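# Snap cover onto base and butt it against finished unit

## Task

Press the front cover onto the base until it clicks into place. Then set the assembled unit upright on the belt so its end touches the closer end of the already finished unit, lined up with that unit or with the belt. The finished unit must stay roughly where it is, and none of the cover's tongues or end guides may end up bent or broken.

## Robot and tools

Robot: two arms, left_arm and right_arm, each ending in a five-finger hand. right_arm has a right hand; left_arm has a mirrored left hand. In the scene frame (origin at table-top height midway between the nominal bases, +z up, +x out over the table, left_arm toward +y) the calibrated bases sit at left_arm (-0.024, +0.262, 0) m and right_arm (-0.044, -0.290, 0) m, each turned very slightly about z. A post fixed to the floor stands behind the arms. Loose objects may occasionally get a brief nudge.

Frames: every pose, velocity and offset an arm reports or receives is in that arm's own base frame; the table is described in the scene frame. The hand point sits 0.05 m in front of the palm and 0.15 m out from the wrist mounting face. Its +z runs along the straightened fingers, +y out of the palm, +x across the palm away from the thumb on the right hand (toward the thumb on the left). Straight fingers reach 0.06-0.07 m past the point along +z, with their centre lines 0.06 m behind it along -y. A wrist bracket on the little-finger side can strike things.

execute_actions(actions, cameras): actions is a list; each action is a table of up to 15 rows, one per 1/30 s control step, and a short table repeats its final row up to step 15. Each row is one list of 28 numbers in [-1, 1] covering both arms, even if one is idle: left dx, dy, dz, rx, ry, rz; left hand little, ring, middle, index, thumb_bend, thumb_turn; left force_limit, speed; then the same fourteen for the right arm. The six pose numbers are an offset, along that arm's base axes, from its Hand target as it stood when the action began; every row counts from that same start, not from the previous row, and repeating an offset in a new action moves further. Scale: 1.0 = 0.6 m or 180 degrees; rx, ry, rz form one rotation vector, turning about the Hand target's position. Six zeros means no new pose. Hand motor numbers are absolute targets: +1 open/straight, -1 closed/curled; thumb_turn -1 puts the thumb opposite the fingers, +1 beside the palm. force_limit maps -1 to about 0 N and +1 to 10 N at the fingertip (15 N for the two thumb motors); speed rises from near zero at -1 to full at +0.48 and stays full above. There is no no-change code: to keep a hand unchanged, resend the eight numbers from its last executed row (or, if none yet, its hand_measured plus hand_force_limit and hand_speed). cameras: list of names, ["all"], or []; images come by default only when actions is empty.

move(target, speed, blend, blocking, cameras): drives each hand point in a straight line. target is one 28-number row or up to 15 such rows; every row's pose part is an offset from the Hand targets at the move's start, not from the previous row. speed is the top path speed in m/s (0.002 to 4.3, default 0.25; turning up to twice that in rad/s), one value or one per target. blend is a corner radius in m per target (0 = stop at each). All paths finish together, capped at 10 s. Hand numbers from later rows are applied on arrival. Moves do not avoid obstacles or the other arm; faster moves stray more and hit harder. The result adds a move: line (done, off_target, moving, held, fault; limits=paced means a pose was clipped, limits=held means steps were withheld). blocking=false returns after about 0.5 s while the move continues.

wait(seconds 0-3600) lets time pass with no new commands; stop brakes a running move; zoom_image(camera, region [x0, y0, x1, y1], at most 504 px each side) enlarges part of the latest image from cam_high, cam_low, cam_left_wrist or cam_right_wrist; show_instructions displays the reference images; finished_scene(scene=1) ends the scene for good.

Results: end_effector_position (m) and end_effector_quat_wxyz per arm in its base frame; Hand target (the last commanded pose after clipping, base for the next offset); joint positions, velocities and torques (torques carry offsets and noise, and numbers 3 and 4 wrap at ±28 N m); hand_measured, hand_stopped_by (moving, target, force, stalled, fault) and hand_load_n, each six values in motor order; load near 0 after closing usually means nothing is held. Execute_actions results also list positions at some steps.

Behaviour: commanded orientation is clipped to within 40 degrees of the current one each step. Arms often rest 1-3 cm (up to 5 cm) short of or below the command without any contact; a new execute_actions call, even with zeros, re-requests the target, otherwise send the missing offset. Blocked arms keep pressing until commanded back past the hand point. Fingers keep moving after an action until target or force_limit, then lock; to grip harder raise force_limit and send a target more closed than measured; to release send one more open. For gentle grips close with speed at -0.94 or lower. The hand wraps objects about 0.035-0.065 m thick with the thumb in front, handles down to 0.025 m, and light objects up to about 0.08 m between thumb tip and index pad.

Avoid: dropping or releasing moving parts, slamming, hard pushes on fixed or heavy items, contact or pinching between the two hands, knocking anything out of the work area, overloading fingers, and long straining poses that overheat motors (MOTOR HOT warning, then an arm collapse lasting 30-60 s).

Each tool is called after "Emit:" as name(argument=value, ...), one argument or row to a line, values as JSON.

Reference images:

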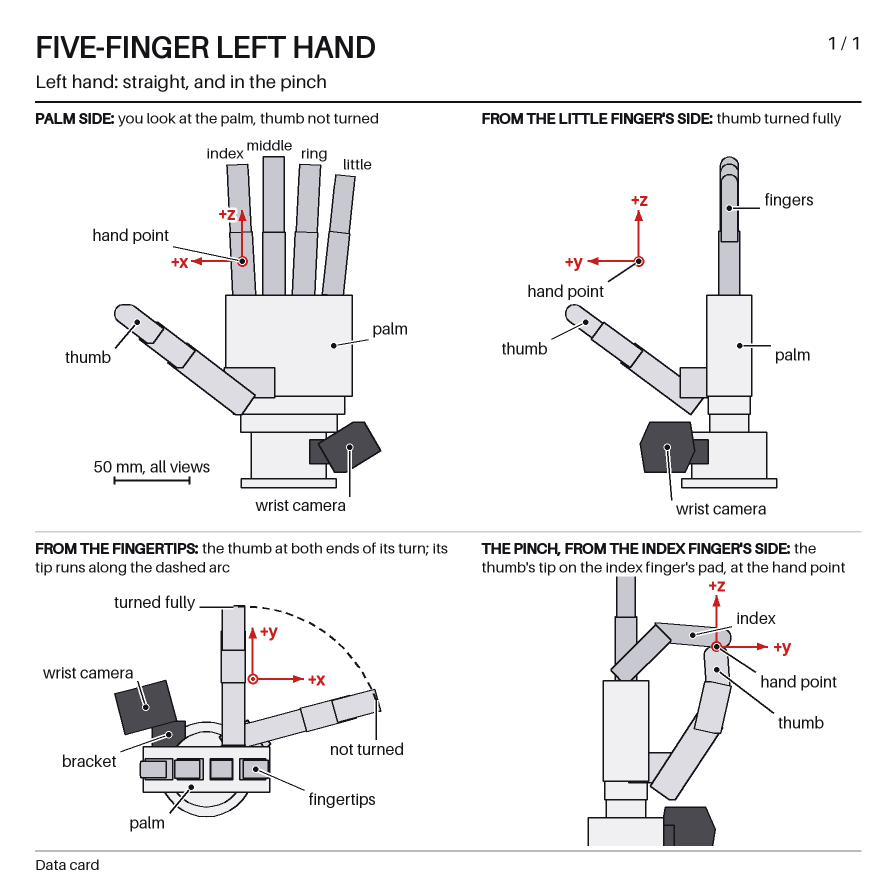

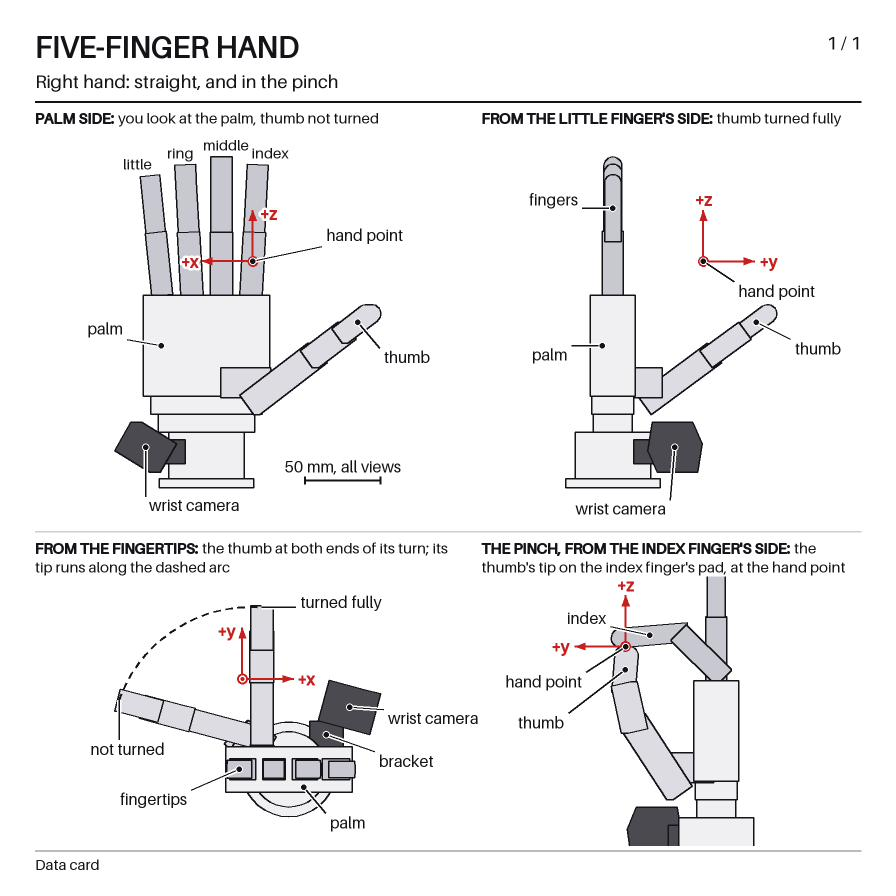

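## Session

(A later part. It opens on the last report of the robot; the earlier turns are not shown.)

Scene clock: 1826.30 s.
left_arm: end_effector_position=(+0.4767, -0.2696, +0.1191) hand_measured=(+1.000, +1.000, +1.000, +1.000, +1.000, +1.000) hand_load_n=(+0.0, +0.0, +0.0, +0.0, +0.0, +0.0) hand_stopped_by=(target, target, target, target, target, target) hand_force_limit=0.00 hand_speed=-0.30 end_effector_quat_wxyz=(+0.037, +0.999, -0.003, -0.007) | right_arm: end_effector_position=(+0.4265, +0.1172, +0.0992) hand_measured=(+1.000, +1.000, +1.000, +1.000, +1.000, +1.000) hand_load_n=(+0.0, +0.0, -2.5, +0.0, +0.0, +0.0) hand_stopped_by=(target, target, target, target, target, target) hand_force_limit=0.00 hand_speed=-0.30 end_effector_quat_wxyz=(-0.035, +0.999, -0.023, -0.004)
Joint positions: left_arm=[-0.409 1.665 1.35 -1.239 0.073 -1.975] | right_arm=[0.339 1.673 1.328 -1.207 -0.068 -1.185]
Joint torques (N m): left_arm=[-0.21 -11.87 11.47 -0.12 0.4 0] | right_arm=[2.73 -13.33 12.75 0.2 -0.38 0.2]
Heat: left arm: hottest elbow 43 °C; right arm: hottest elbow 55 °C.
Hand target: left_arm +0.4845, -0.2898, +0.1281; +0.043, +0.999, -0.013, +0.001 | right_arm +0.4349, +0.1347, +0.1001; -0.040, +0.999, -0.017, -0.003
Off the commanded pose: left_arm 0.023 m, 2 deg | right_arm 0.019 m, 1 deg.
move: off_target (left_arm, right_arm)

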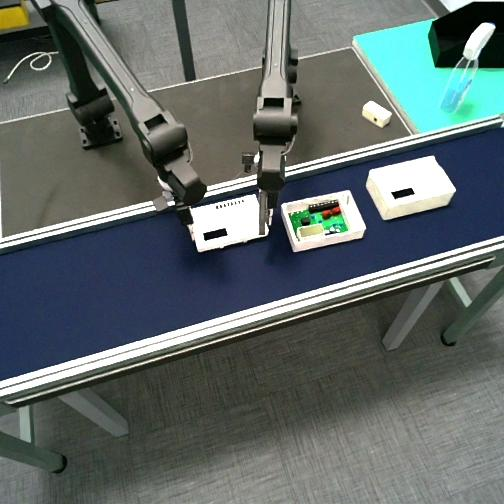

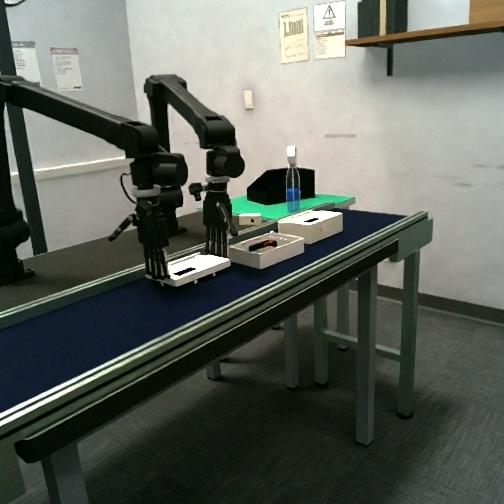

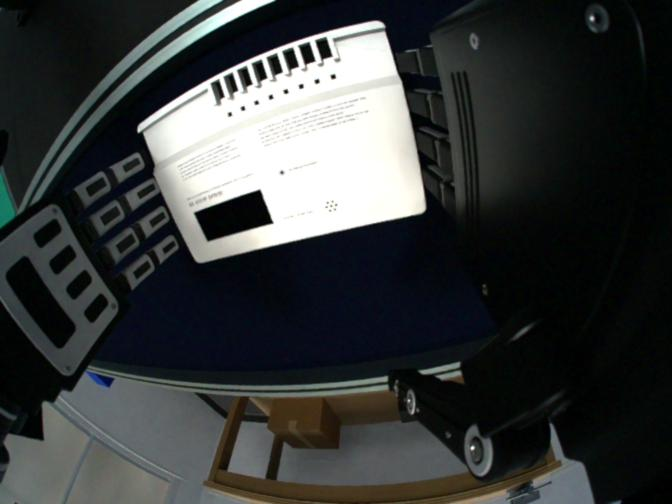

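Emit:
move(
  target=[0.0, -0.005, 0.07, 0, 0, 0, 1, 1, 1, 1, 1, 1, 0, -0.3, 0.00, 0.005, 0.07, 0, 0.0, 0.0, 1, 1, 1, 1, 1, 1, 0, -0.3],
  speed=0.03,
  cameras=["cam_high","cam_low","cam_left_wrist"],
)

Emit:
zoom_image(
  camera="cam_low",
  region=[120, 200, 280, 310],
)

Emit:
zoom_image(
  camera="cam_high",
  region=[160, 160, 320, 270],
)

Scene clock: 1836.30 s.
left_arm: end_effector_position=(+0.4768, -0.2795, +0.1504) hand_measured=(+1.000, +1.000, +1.000, +1.000, +1.000, +1.000) hand_load_n=(+0.0, +0.5, +0.0, +0.0, +0.0, +0.0) hand_stopped_by=(target, target, target, target, target, target) hand_force_limit=0.00 hand_speed=-0.30 end_effector_quat_wxyz=(+0.035, +0.999, -0.008, -0.015) | right_arm: end_effector_position=(+0.4276, +0.1264, +0.1298) hand_measured=(+1.000, +1.000, +1.000, +1.000, +1.000, +1.000) hand_load_n=(+0.0, +0.0, +0.0, +0.0, +0.0, +0.0) hand_stopped_by=(target, target, target, target, target, target) hand_force_limit=0.00 hand_speed=-0.30 end_effector_quat_wxyz=(-0.034, +0.999, -0.019, -0.014)
Joint positions: left_arm=[-0.425 1.665 1.437 -1.341 0.077 -1.979] | right_arm=[0.354 1.674 1.41 -1.309 -0.074 -1.178]
Joint torques (N m): left_arm=[0.5 -13.86 11.49 -0.42 0.23 -0.02] | right_arm=[1.85 -15.91 12.67 -0.02 -0.19 0.19]
Heat: left arm: hottest elbow 44 °C; right arm: hottest elbow 56 °C.
Hand target: left_arm +0.4845, -0.2928, +0.1701; +0.043, +0.999, -0.013, +0.001 | right_arm +0.4348, +0.1376, +0.1420; -0.039, +0.999, -0.017, -0.003
Off the commanded pose: left_arm 0.025 m, 2 deg | right_arm 0.018 m, 1 deg.
move: off_target (left_arm, right_arm)

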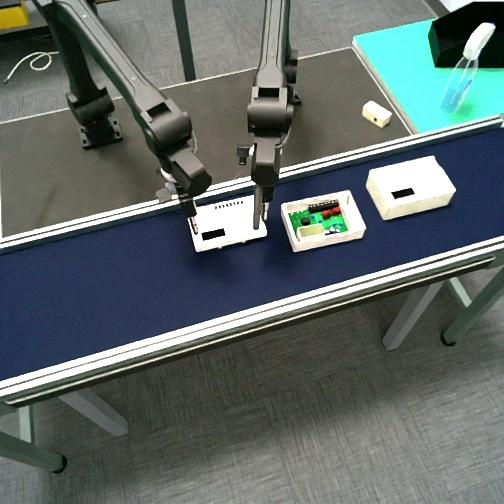

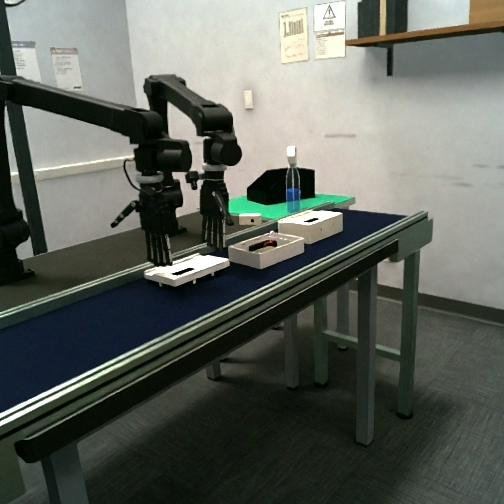

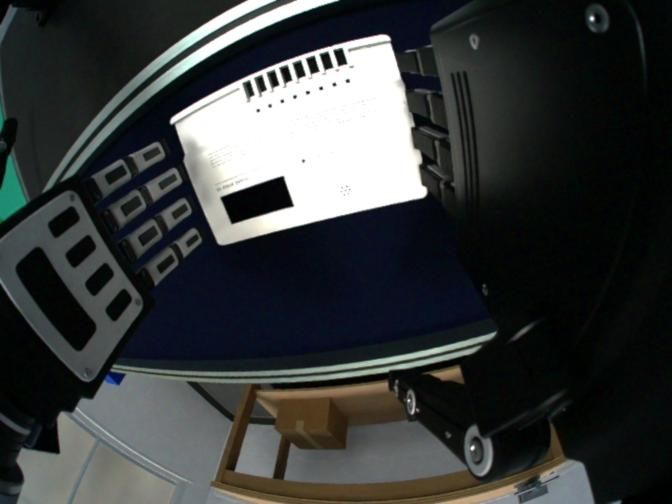

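Scaled by 3.150.

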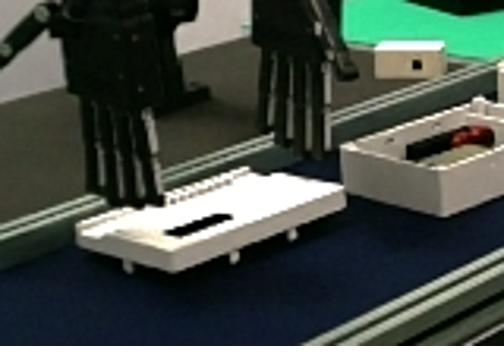

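Scaled by 3.150.

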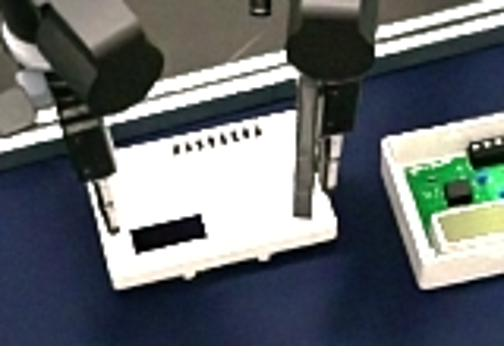

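Emit:
move(
  target=[
    [0.0, 0.08, 0.0, 0, 0, 0, 1, 1, 1, 1, 1, 1, 0, -0.3, 0.00, -0.08, 0.0, 0, 0, 0, 1, 1, 1, 1, 1, 1, 0, -0.3],
    [0.0, 0.07, -0.12, 0, 0, 0, 1, 1, 1, 1, 1, 1, 0, -0.3, 0.00, -0.07, -0.115, 0, 0.0, 0.0, 1, 1, 1, 1, 1, 1, 0, -0.3],
    [0.0, 0.03, -0.118, 0, 0, 0, 1, 1, 1, 1, 1, 1, 0, -0.3, 0.01, -0.03, -0.113, 0, 0.0, 0.0, 1, 1, 1, 1, 1, 1, 0, -0.3],
  ],
  speed=[0.08, 0.06, 0.04],
  cameras=["cam_high","cam_low","cam_left_wrist"],
)

Emit:
zoom_image(
  camera="cam_low",
  region=[120, 200, 280, 310],
)

Emit:
zoom_image(
  camera="cam_high",
  region=[160, 160, 320, 270],
)

Scene clock: 1853.77 s.
left_arm: end_effector_position=(+0.4808, -0.2622, +0.1026) hand_measured=(+1.000, +1.000, +1.000, +1.000, +1.000, +1.000) hand_load_n=(+0.0, +0.0, +0.0, +0.0, +0.0, +0.0) hand_stopped_by=(target, target, target, target, target, target) hand_force_limit=0.00 hand_speed=-0.30 end_effector_quat_wxyz=(+0.041, +0.999, -0.008, +0.001) | right_arm: end_effector_position=(+0.4325, +0.1064, +0.0787) hand_measured=(+1.000, +1.000, +1.000, +1.000, +1.000, +1.000) hand_load_n=(+0.0, +0.0, -1.5, +0.0, -0.5, +0.0) hand_stopped_by=(target, target, target, target, target, target) hand_force_limit=0.00 hand_speed=-0.30 end_effector_quat_wxyz=(-0.038, +0.999, -0.020, -0.002)
Joint positions: left_arm=[-0.39 1.673 1.311 -1.177 0.076 -1.945] | right_arm=[0.313 1.694 1.298 -1.153 -0.073 -1.217]
Joint torques (N m): left_arm=[0.32 -11.52 9.2 0.44 0.29 -0.06] | right_arm=[2.2 -12.98 11.93 0.49 -0.25 0.18]
Heat: left arm: hottest elbow 45 °C; right arm: hottest elbow 54 °C.
Hand target: left_arm +0.4844, -0.2748, +0.0992; +0.043, +0.999, -0.013, +0.001 | right_arm +0.4409, +0.1198, +0.0743; -0.040, +0.999, -0.017, -0.003
Off the commanded pose: left_arm 0.013 m, 1 deg | right_arm 0.016 m, 0 deg.
move: off_target (left_arm, right_arm)

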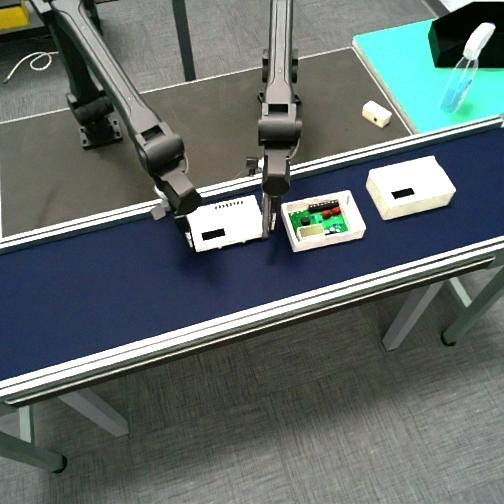

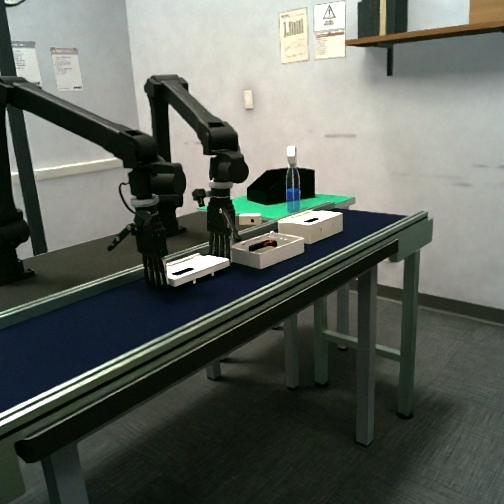

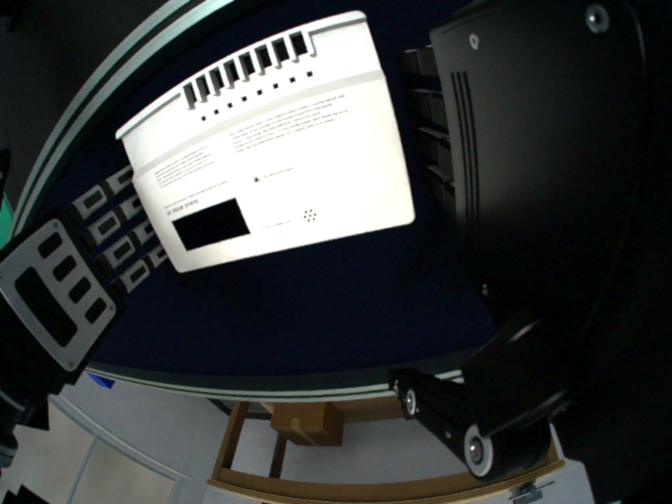

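Scaled by 3.150.

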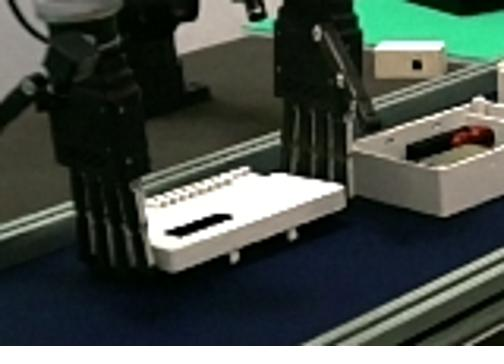

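Scaled by 3.150.

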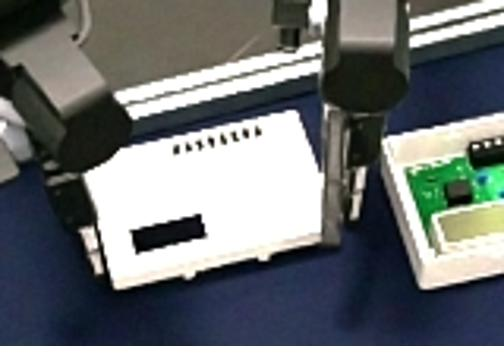

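Emit:
move(
  target=[
    [0.0, -0.03, 0.012, 0, 0, 0, 1, 1, 1, 1, 1, 1, 0, -0.3, 0.00, 0.015, 0.01, 0, 0.0, 0.0, 1, 1, 1, 1, 1, 1, 0, -0.3],
    [0.0, -0.055, 0.012, 0, 0, 0, 1, 1, 1, 1, 1, 1, 0, -0.3, 0.00, 0.045, 0.01, 0, 0.0, 0.0, 1, 1, 1, 1, 1, 1, 0, -0.3],
  ],
  speed=[0.04, 0.03],
  cameras=["cam_high","cam_low","cam_left_wrist"],
)

Emit:
zoom_image(
  camera="cam_low",
  region=[120, 200, 280, 310],
)

Emit:
zoom_image(
  camera="cam_high",
  region=[160, 160, 320, 270],
)

Scene clock: 1867.83 s.
left_arm: end_effector_position=(+0.4792, -0.2750, +0.1014) hand_measured=(+1.000, +1.000, +1.000, +1.000, +1.000, +1.000) hand_load_n=(+0.0, +0.0, +0.0, +0.0, +0.0, +0.0) hand_stopped_by=(target, target, target, target, target, target) hand_force_limit=0.00 hand_speed=-0.30 end_effector_quat_wxyz=(+0.029, +1.000, +0.000, -0.004) | right_arm: end_effector_position=(+0.4322, +0.1170, +0.0807) hand_measured=(+1.000, +1.000, +1.000, +1.000, +1.000, +1.000) hand_load_n=(-0.5, +0.0, -2.5, -1.5, +0.0, +0.0) hand_stopped_by=(target, target, target, target, target, target) hand_force_limit=0.00 hand_speed=-0.30 end_effector_quat_wxyz=(-0.027, +0.999, -0.029, -0.005)
Joint positions: left_arm=[-0.425 1.69 1.335 -1.199 0.055 -1.997] | right_arm=[0.339 1.711 1.323 -1.173 -0.054 -1.173]
Joint torques (N m): left_arm=[-1.32 -11.22 11.38 0.32 1.04 -0.11] | right_arm=[4.25 -13.63 12.96 0.49 -0.88 0.29]
Heat: left arm: hottest elbow 45 °C; right arm: hottest elbow 53 °C.
Hand target: left_arm +0.4845, -0.3078, +0.1065; +0.043, +0.999, -0.013, +0.001 | right_arm +0.4410, +0.1467, +0.0804; -0.040, +0.999, -0.017, -0.003
Off the commanded pose: left_arm 0.034 m, 2 deg | right_arm 0.031 m, 2 deg.
move: off_target (left_arm, right_arm)

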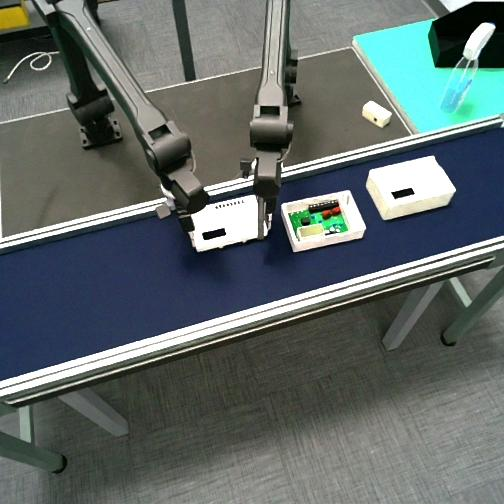

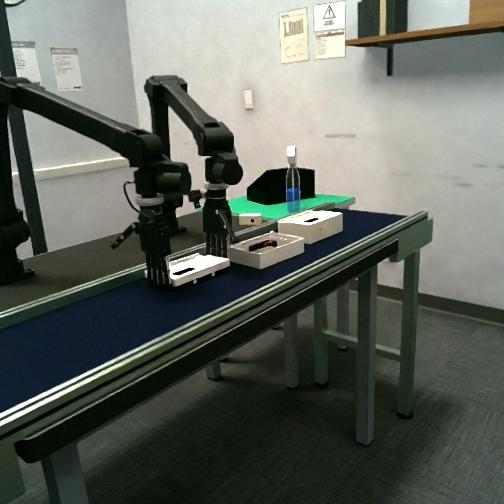

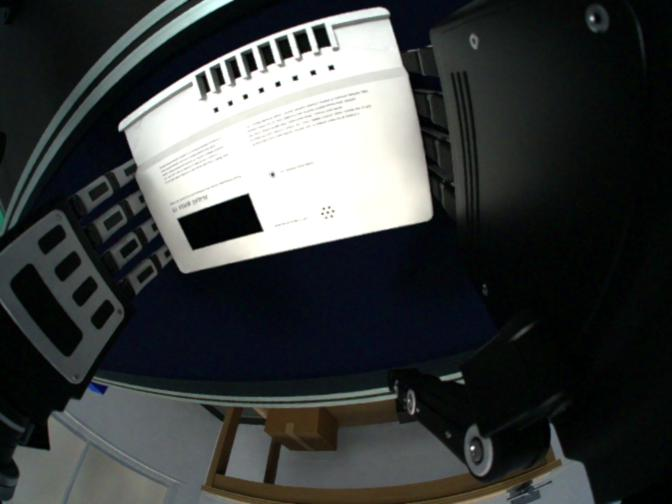

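Scaled by 3.150.

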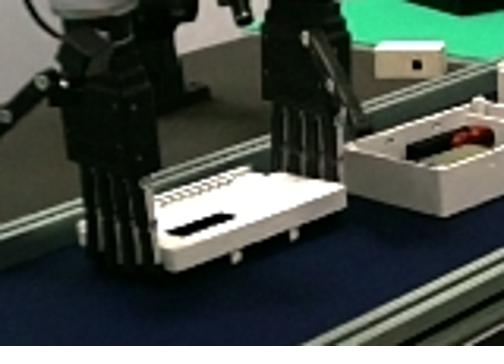

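Scaled by 3.150.

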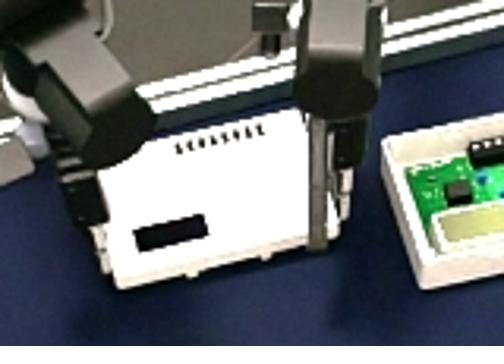

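Emit:
execute_actions(
  actions=[],
)

Scene clock: 1897.50 s.
left_arm: end_effector_position=(+0.4792, -0.2750, +0.1014) hand_measured=(+1.000, +1.000, +1.000, +1.000, +1.000, +1.000) hand_load_n=(+0.0, +0.0, +0.0, +0.0, +0.0, +0.0) hand_stopped_by=(target, target, target, target, target, target) hand_force_limit=0.00 hand_speed=-0.30 end_effector_quat_wxyz=(+0.029, +1.000, +0.001, -0.004) | right_arm: end_effector_position=(+0.4321, +0.1170, +0.0807) hand_measured=(+1.000, +1.000, +1.000, +1.000, +1.000, +1.000) hand_load_n=(-0.5, +0.0, -2.5, -1.5, +0.0, +0.0) hand_stopped_by=(target, target, target, target, target, target) hand_force_limit=0.00 hand_speed=-0.30 end_effector_quat_wxyz=(-0.027, +0.999, -0.030, -0.005)
Joint positions: left_arm=[-0.425 1.69 1.335 -1.199 0.055 -1.997] | right_arm=[0.339 1.711 1.323 -1.173 -0.054 -1.172]
Joint velocities: within noise
Joint torques (N m): left_arm=[-1.26 -11.22 11.38 0.36 1.03 -0.11] | right_arm=[4.25 -13.63 12.94 0.49 -0.88 0.26]
Heat: left arm: hottest elbow 47 °C; right arm: hottest elbow 59 °C.
Hand target: left_arm +0.4845, -0.3078, +0.1065; +0.043, +0.999, -0.013, +0.001 | right_arm +0.4410, +0.1467, +0.0804; -0.040, +0.999, -0.017, -0.003
Off the commanded pose: left_arm 0.034 m, 2 deg | right_arm 0.031 m, 2 deg.

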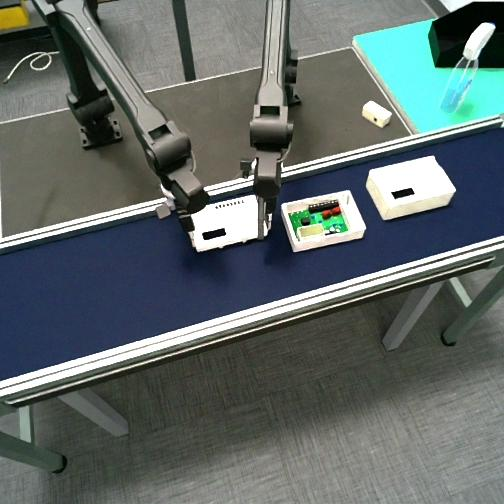

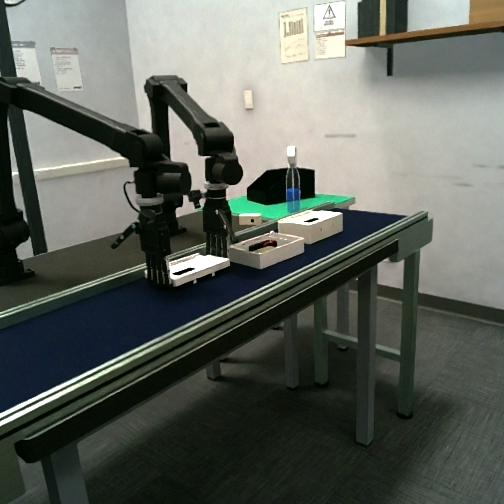

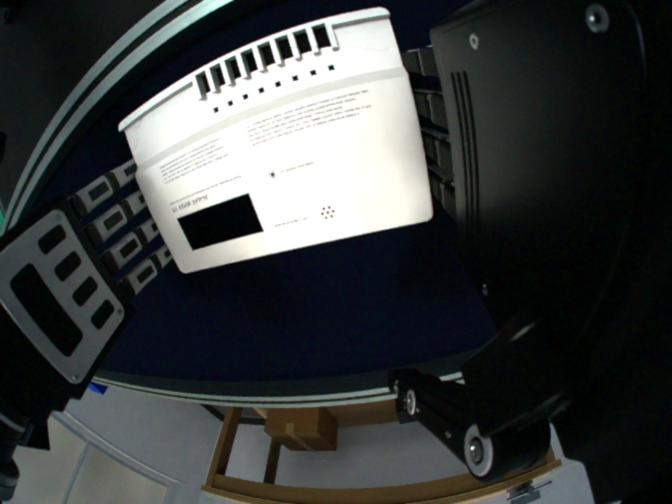

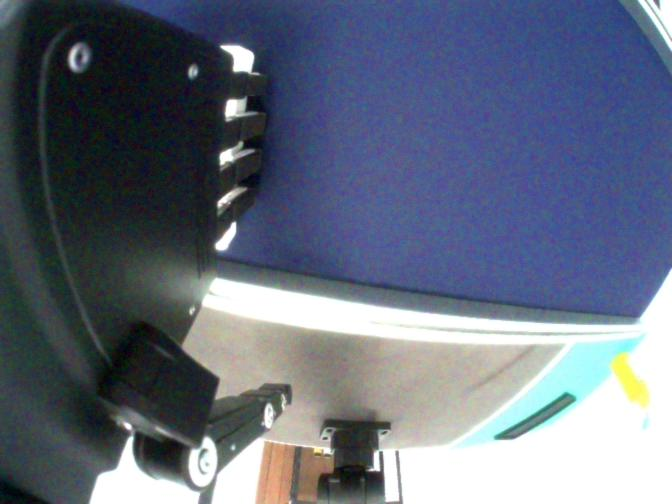

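Emit:
move(
  target=[0,-0.008,0.06,0,0,0,1,1,1,1,1,1,0,-0.3,0,0.008,0.06,0,0,0,1,1,1,1,1,1,0,-0.3],
  speed=0.03,
  cameras=["cam_low","cam_left_wrist"],
)

Emit:
zoom_image(
  camera="cam_low",
  region=[130, 200, 330, 320],
)

Scene clock: 1905.77 s.
left_arm: end_effector_position=(+0.4774, -0.2763, +0.1171) hand_measured=(+1.000, +1.000, +1.000, +1.000, +1.000, +1.000) hand_load_n=(+0.0, +0.0, +0.0, +0.0, +0.0, +0.0) hand_stopped_by=(target, target, target, target, target, target) hand_force_limit=0.00 hand_speed=-0.30 end_effector_quat_wxyz=(+0.020, +1.000, +0.002, -0.020) | right_arm: end_effector_position=(+0.4305, +0.1180, +0.1032) hand_measured=(+1.000, +1.000, +1.000, +1.000, +1.000, +1.000) hand_load_n=(+0.0, -0.5, -3.0, -1.5, +0.0, +0.0) hand_stopped_by=(target, target, target, target, target, target) hand_force_limit=0.00 hand_speed=-0.30 end_effector_quat_wxyz=(-0.019, +0.999, -0.031, -0.020)
Joint positions: left_arm=[-0.429 1.696 1.393 -1.287 0.054 -2.003] | right_arm=[0.343 1.712 1.381 -1.264 -0.051 -1.167]
Joint torques (N m): left_arm=[-1.55 -14.1 12.31 0.12 1.15 -0.12] | right_arm=[4.66 -16.26 13.57 0.44 -1.04 0.29]
Heat: left arm: hottest elbow 47 °C; right arm: hottest elbow 59 °C.
Hand target: left_arm +0.4845, -0.3127, +0.1425; +0.043, +0.999, -0.013, +0.001 | right_arm +0.4409, +0.1515, +0.1163; -0.039, +0.999, -0.017, -0.003
Off the commanded pose: left_arm 0.045 m, 4 deg | right_arm 0.038 m, 3 deg.
move: off_target (left_arm, right_arm)

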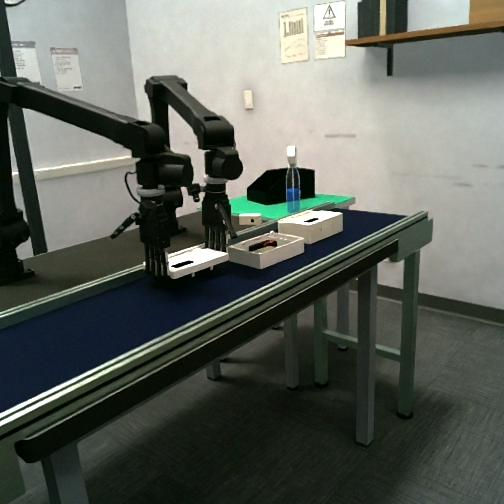

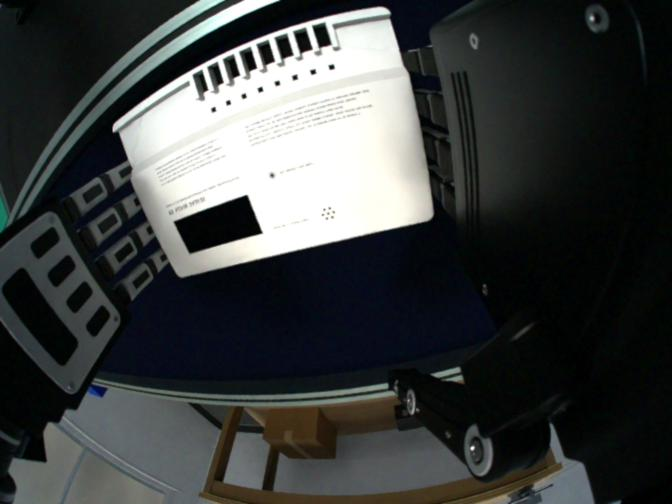

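Scaled by 2.520.

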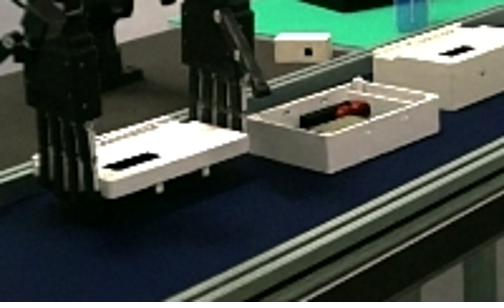

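Emit:
move(
  target=[0,-0.004,0.09,0,0,0,1,1,1,1,1,1,0,-0.3,0,0.004,0.08,0,0,0,1,1,1,1,1,1,0,-0.3],
  speed=0.03,
  cameras=["cam_low","cam_high","cam_left_wrist"],
)

Emit:
zoom_image(
  camera="cam_low",
  region=[130, 200, 330, 320],
)

Scene clock: 1917.33 s.
left_arm: end_effector_position=(+0.4796, -0.2768, +0.1605) hand_measured=(+1.000, +1.000, +1.000, +1.000, +1.000, +1.000) hand_load_n=(+0.0, +0.0, +0.0, +0.0, +0.0, +0.0) hand_stopped_by=(target, target, target, target, target, target) hand_force_limit=0.00 hand_speed=-0.30 end_effector_quat_wxyz=(+0.014, +0.999, +0.002, -0.029) | right_arm: end_effector_position=(+0.4324, +0.1183, +0.1466) hand_measured=(+1.000, +1.000, +1.000, +1.000, +1.000, +1.000) hand_load_n=(-1.0, -0.5, -3.0, -2.0, +0.0, +0.0) hand_stopped_by=(target, target, target, target, target, target) hand_force_limit=0.00 hand_speed=-0.30 end_effector_quat_wxyz=(-0.015, +0.999, -0.033, -0.025)
Joint positions: left_arm=[-0.43 1.688 1.503 -1.427 0.05 -2.004] | right_arm=[0.344 1.695 1.475 -1.387 -0.046 -1.162]
Joint torques (N m): left_arm=[-1.73 -15.62 12.74 0.23 1.35 -0.13] | right_arm=[4.84 -16.85 13.9 0.5 -1.22 0.26]
Heat: left arm: hottest elbow 47 °C; right arm: hottest elbow 58 °C.
Hand target: left_arm +0.4845, -0.3150, +0.1965; +0.043, +0.999, -0.013, +0.001 | right_arm +0.4409, +0.1538, +0.1643; -0.039, +0.999, -0.017, -0.003
Off the commanded pose: left_arm 0.053 m, 5 deg | right_arm 0.041 m, 4 deg.
move: off_target (left_arm, right_arm)
Images, in order (width x height): cam_high 504x504, cam_low 504x504, cam_left_wrist 672x504.

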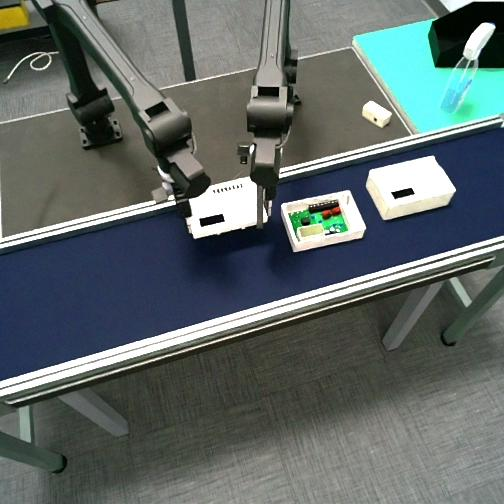

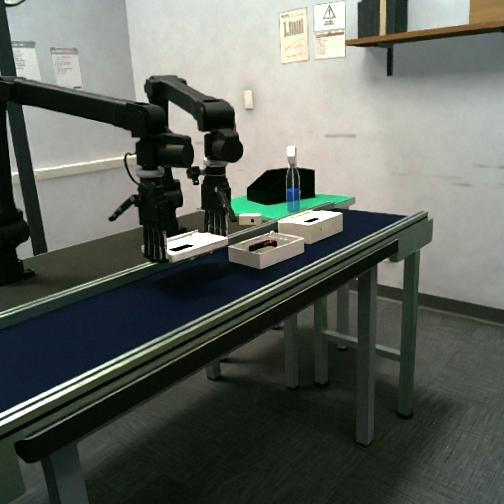

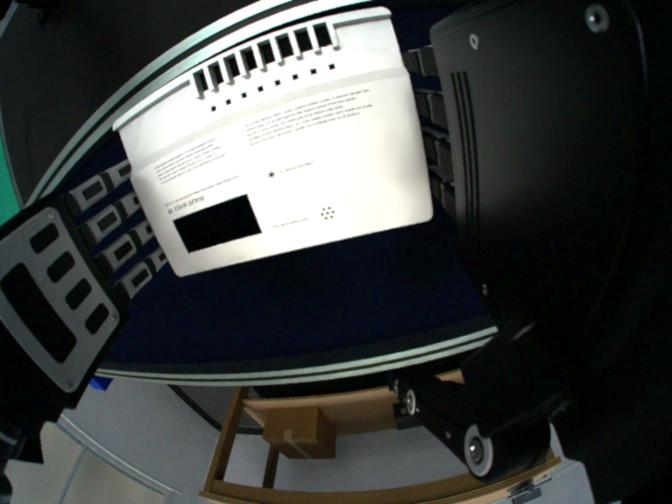

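Scaled by 2.520.

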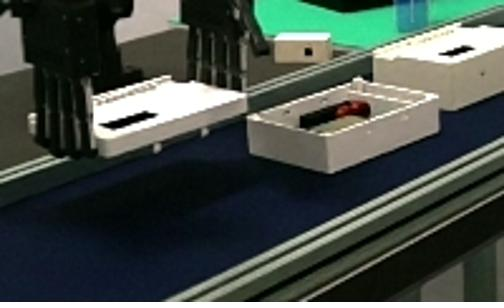

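Emit:
zoom_image(
  camera="cam_high",
  region=[170, 140, 390, 270],
)

Scaled by 2.291.

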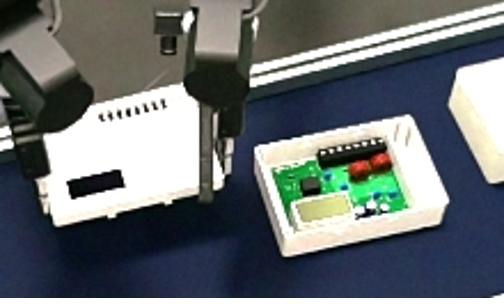

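Emit:
move(
  target=[0.05,-0.006,0.03,0,0,0,1,1,1,1,1,1,0,-0.3,0.05,0.006,0.028,0,0,0,1,1,1,1,1,1,0,-0.3],
  speed=0.03,
  cameras=["cam_low","cam_high","cam_left_wrist"],
)

Emit:
zoom_image(
  camera="cam_low",
  region=[130, 200, 330, 320],
)

Scene clock: 1978.57 s.
left_arm: end_effector_position=(+0.5018, -0.2799, +0.1900) hand_measured=(+1.000, +1.000, +1.000, +1.000, +1.000, +1.000) hand_load_n=(+0.0, +0.0, +0.0, +0.0, +0.0, +0.0) hand_stopped_by=(target, target, target, target, target, target) hand_force_limit=0.00 hand_speed=-0.30 end_effector_quat_wxyz=(+0.008, +1.000, +0.002, -0.019) | right_arm: end_effector_position=(+0.4546, +0.1171, +0.1743) hand_measured=(+1.000, +1.000, +1.000, +1.000, +1.000, +1.000) hand_load_n=(+0.0, +0.0, +0.0, +0.0, -0.5, +0.0) hand_stopped_by=(target, target, target, target, target, target) hand_force_limit=0.00 hand_speed=-0.30 end_effector_quat_wxyz=(-0.005, +0.999, -0.037, -0.016)
Joint positions: left_arm=[-0.425 1.724 1.629 -1.504 0.029 -1.999] | right_arm=[0.336 1.729 1.593 -1.461 -0.021 -1.162]
Joint torques (N m): left_arm=[1.49 -14.86 8.06 0.12 0.16 0.05] | right_arm=[1.03 -17.2 9.62 0.39 -0.12 0.06]
Heat: left arm: hottest elbow 52 °C; right arm: hottest elbow 64 °C.
Hand target: left_arm +0.5013, -0.2814, +0.1902; +0.009, +1.000, +0.001, -0.018 (not the last commanded pose) | right_arm +0.4542, +0.1201, +0.1744; -0.006, +0.999, -0.034, -0.015 (not the last commanded pose)
Off the commanded pose: left_arm 0.048 m, 5 deg | right_arm 0.044 m, 5 deg.
move: held (left_arm, right_arm; a check stopped the path); limits=held
pose unreachable (left arm): on one or more control steps of this call, first in action 0 (counted from 0), this arm could not follow its commanded pose, so it was not sent that pose on those steps. It may still have moved: this result reports where it is.
cause: moving toward the commanded pose would bring a part of the arm too close to another arm (a part of this arm just beyond joint 4 (wrist pitch) and a part of the right arm just beyond its joint 4 (wrist pitch), along the way the arms are being sent, or toward where that arm still pushes).
pose unreachable (right arm): on one or more control steps of this call, first in action 0 (counted from 0), this arm could not follow its commanded pose, so it was not sent that pose on those steps. It may still have moved: this result reports where it is.
cause: moving toward the commanded pose would bring a part of the arm too close to another arm (a part of this arm just beyond joint 4 (wrist pitch) and a part of the left arm just beyond its joint 4 (wrist pitch), along the way the arms are being sent, or toward where that arm still pushes).
Images, in order (width x height): cam_high 504x504, cam_low 504x504, cam_left_wrist 672x504.

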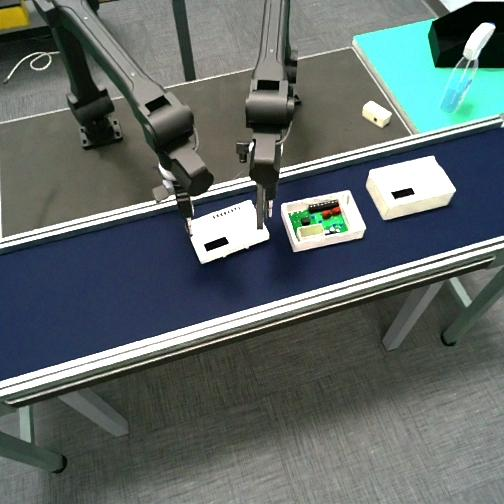

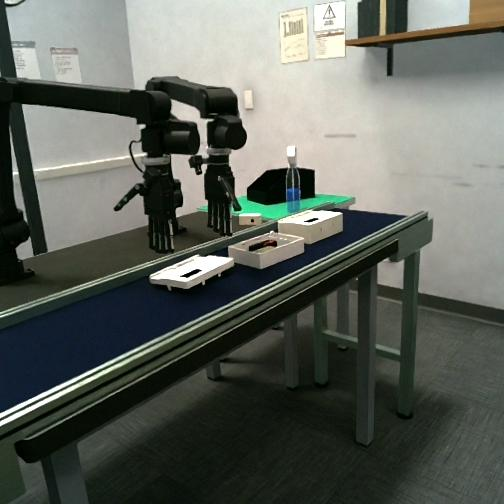

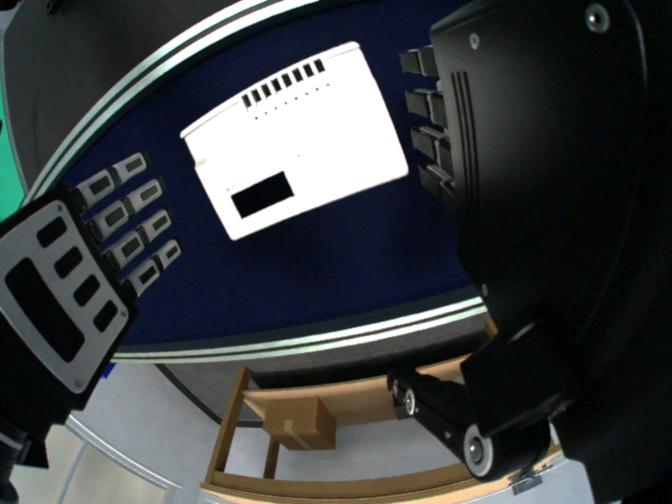

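Scaled by 2.520.

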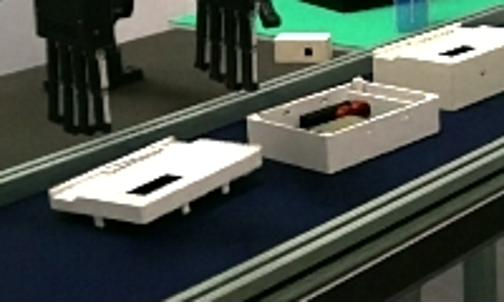

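Emit:
zoom_image(
  camera="cam_low",
  region=[140, 245, 240, 300],
)

Emit:
zoom_image(
  camera="cam_high",
  region=[170, 160, 390, 280],
)

Emit:
zoom_image(
  camera="cam_left_wrist",
  region=[150, 20, 450, 270],
)

Scaled by 5.040.

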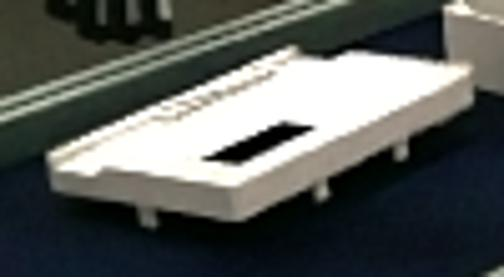

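Scaled by 2.291.

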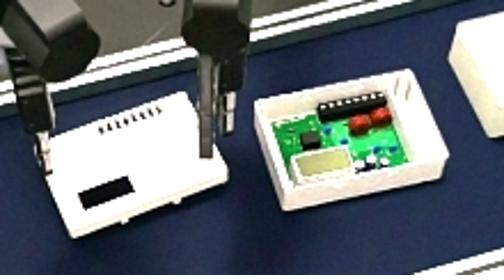

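Scaled by 1.680 from the camera's image (finer frame: 960x720).

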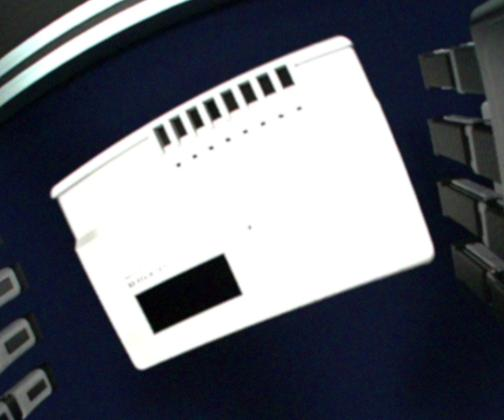

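Emit:
move(
  target=[0.0145,0.083,0,-0.077,-0.0115,0,1,1,1,1,1,1,0,-0.3,0.0247,-0.079,0,0.079,-0.0095,0.0165,1,1,1,1,1,1,0,-0.3],
  speed=0.1,
  cameras=["cam_low","cam_high","cam_left_wrist"],
)

Scene clock: 2066.97 s.
left_arm: end_effector_position=(+0.5097, -0.2369, +0.1873) hand_measured=(+1.000, +1.000, +1.000, +1.000, +1.000, +1.000) hand_load_n=(+0.0, +0.0, +0.0, +0.0, +0.0, +0.0) hand_stopped_by=(target, target, target, target, target, target) hand_force_limit=0.00 hand_speed=-0.30 end_effector_quat_wxyz=(+0.126, +0.992, -0.002, -0.007) | right_arm: end_effector_position=(+0.4677, +0.0770, +0.1753) hand_measured=(+1.000, +1.000, +1.000, +1.000, +1.000, +1.000) hand_load_n=(+0.0, +0.0, +0.0, +0.5, +0.0, +0.0) hand_stopped_by=(target, target, target, target, target, target) hand_force_limit=0.00 hand_speed=-0.30 end_effector_quat_wxyz=(-0.128, +0.992, -0.008, -0.010)
Joint positions: left_arm=[-0.262 1.65 1.471 -1.34 0.248 -1.835] | right_arm=[0.169 1.676 1.55 -1.417 -0.256 -1.382]
Joint torques (N m): left_arm=[2.32 -14.97 7.16 0.73 0.4 0.14] | right_arm=[-0.26 -16.91 8.96 0.88 -0.35 -0.08]
Heat: left arm: hottest elbow 42 °C; right arm: hottest elbow 55 °C.
Hand target: left_arm +0.5100, -0.2317, +0.1905; +0.129, +0.992, -0.002, +0.000 | right_arm +0.4691, +0.0726, +0.1745; -0.130, +0.992, -0.006, -0.004
Off the commanded pose: left_arm 0.006 m, 1 deg | right_arm 0.005 m, 1 deg.
move: done
Images, in order (width x height): cam_high 504x504, cam_low 504x504, cam_left_wrist 672x504.

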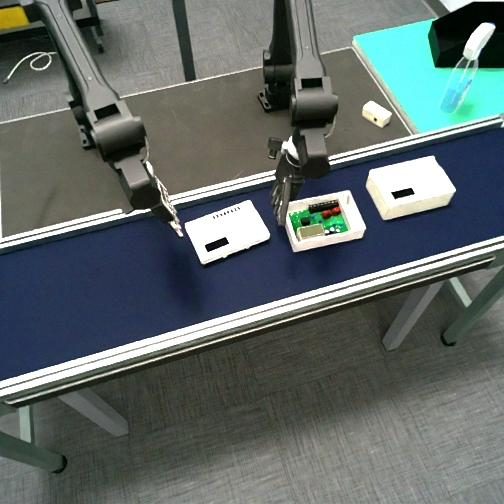

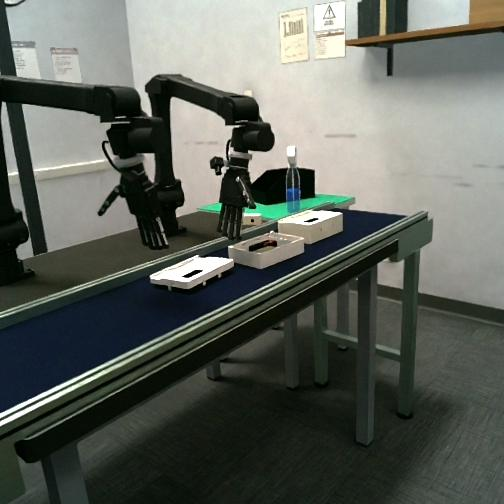

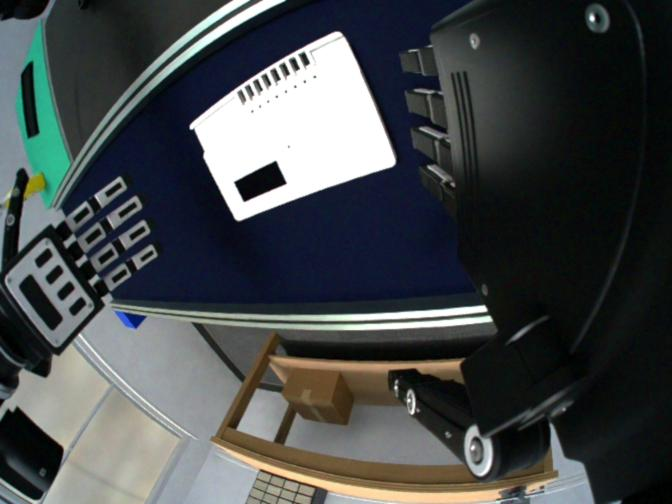

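Emit:
zoom_image(
  camera="cam_high",
  region=[160, 130, 360, 280],
)

Emit:
zoom_image(
  camera="cam_left_wrist",
  region=[50, 0, 470, 270],
)

Scaled by 2.520.

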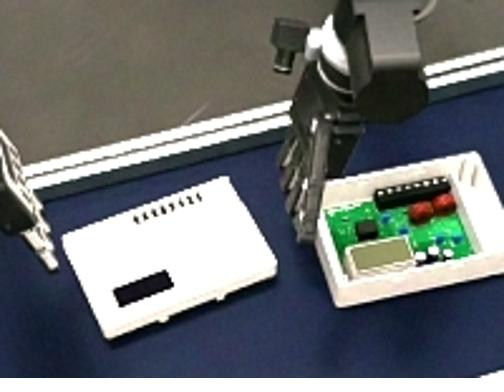

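Scaled by 1.200 from the camera's image (finer frame: 960x720).

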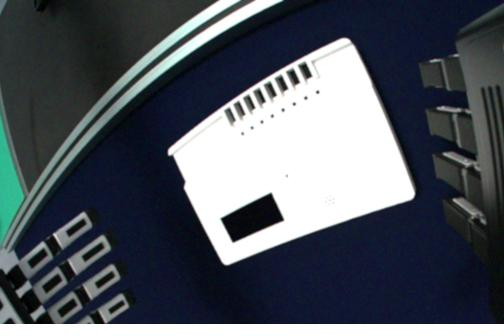

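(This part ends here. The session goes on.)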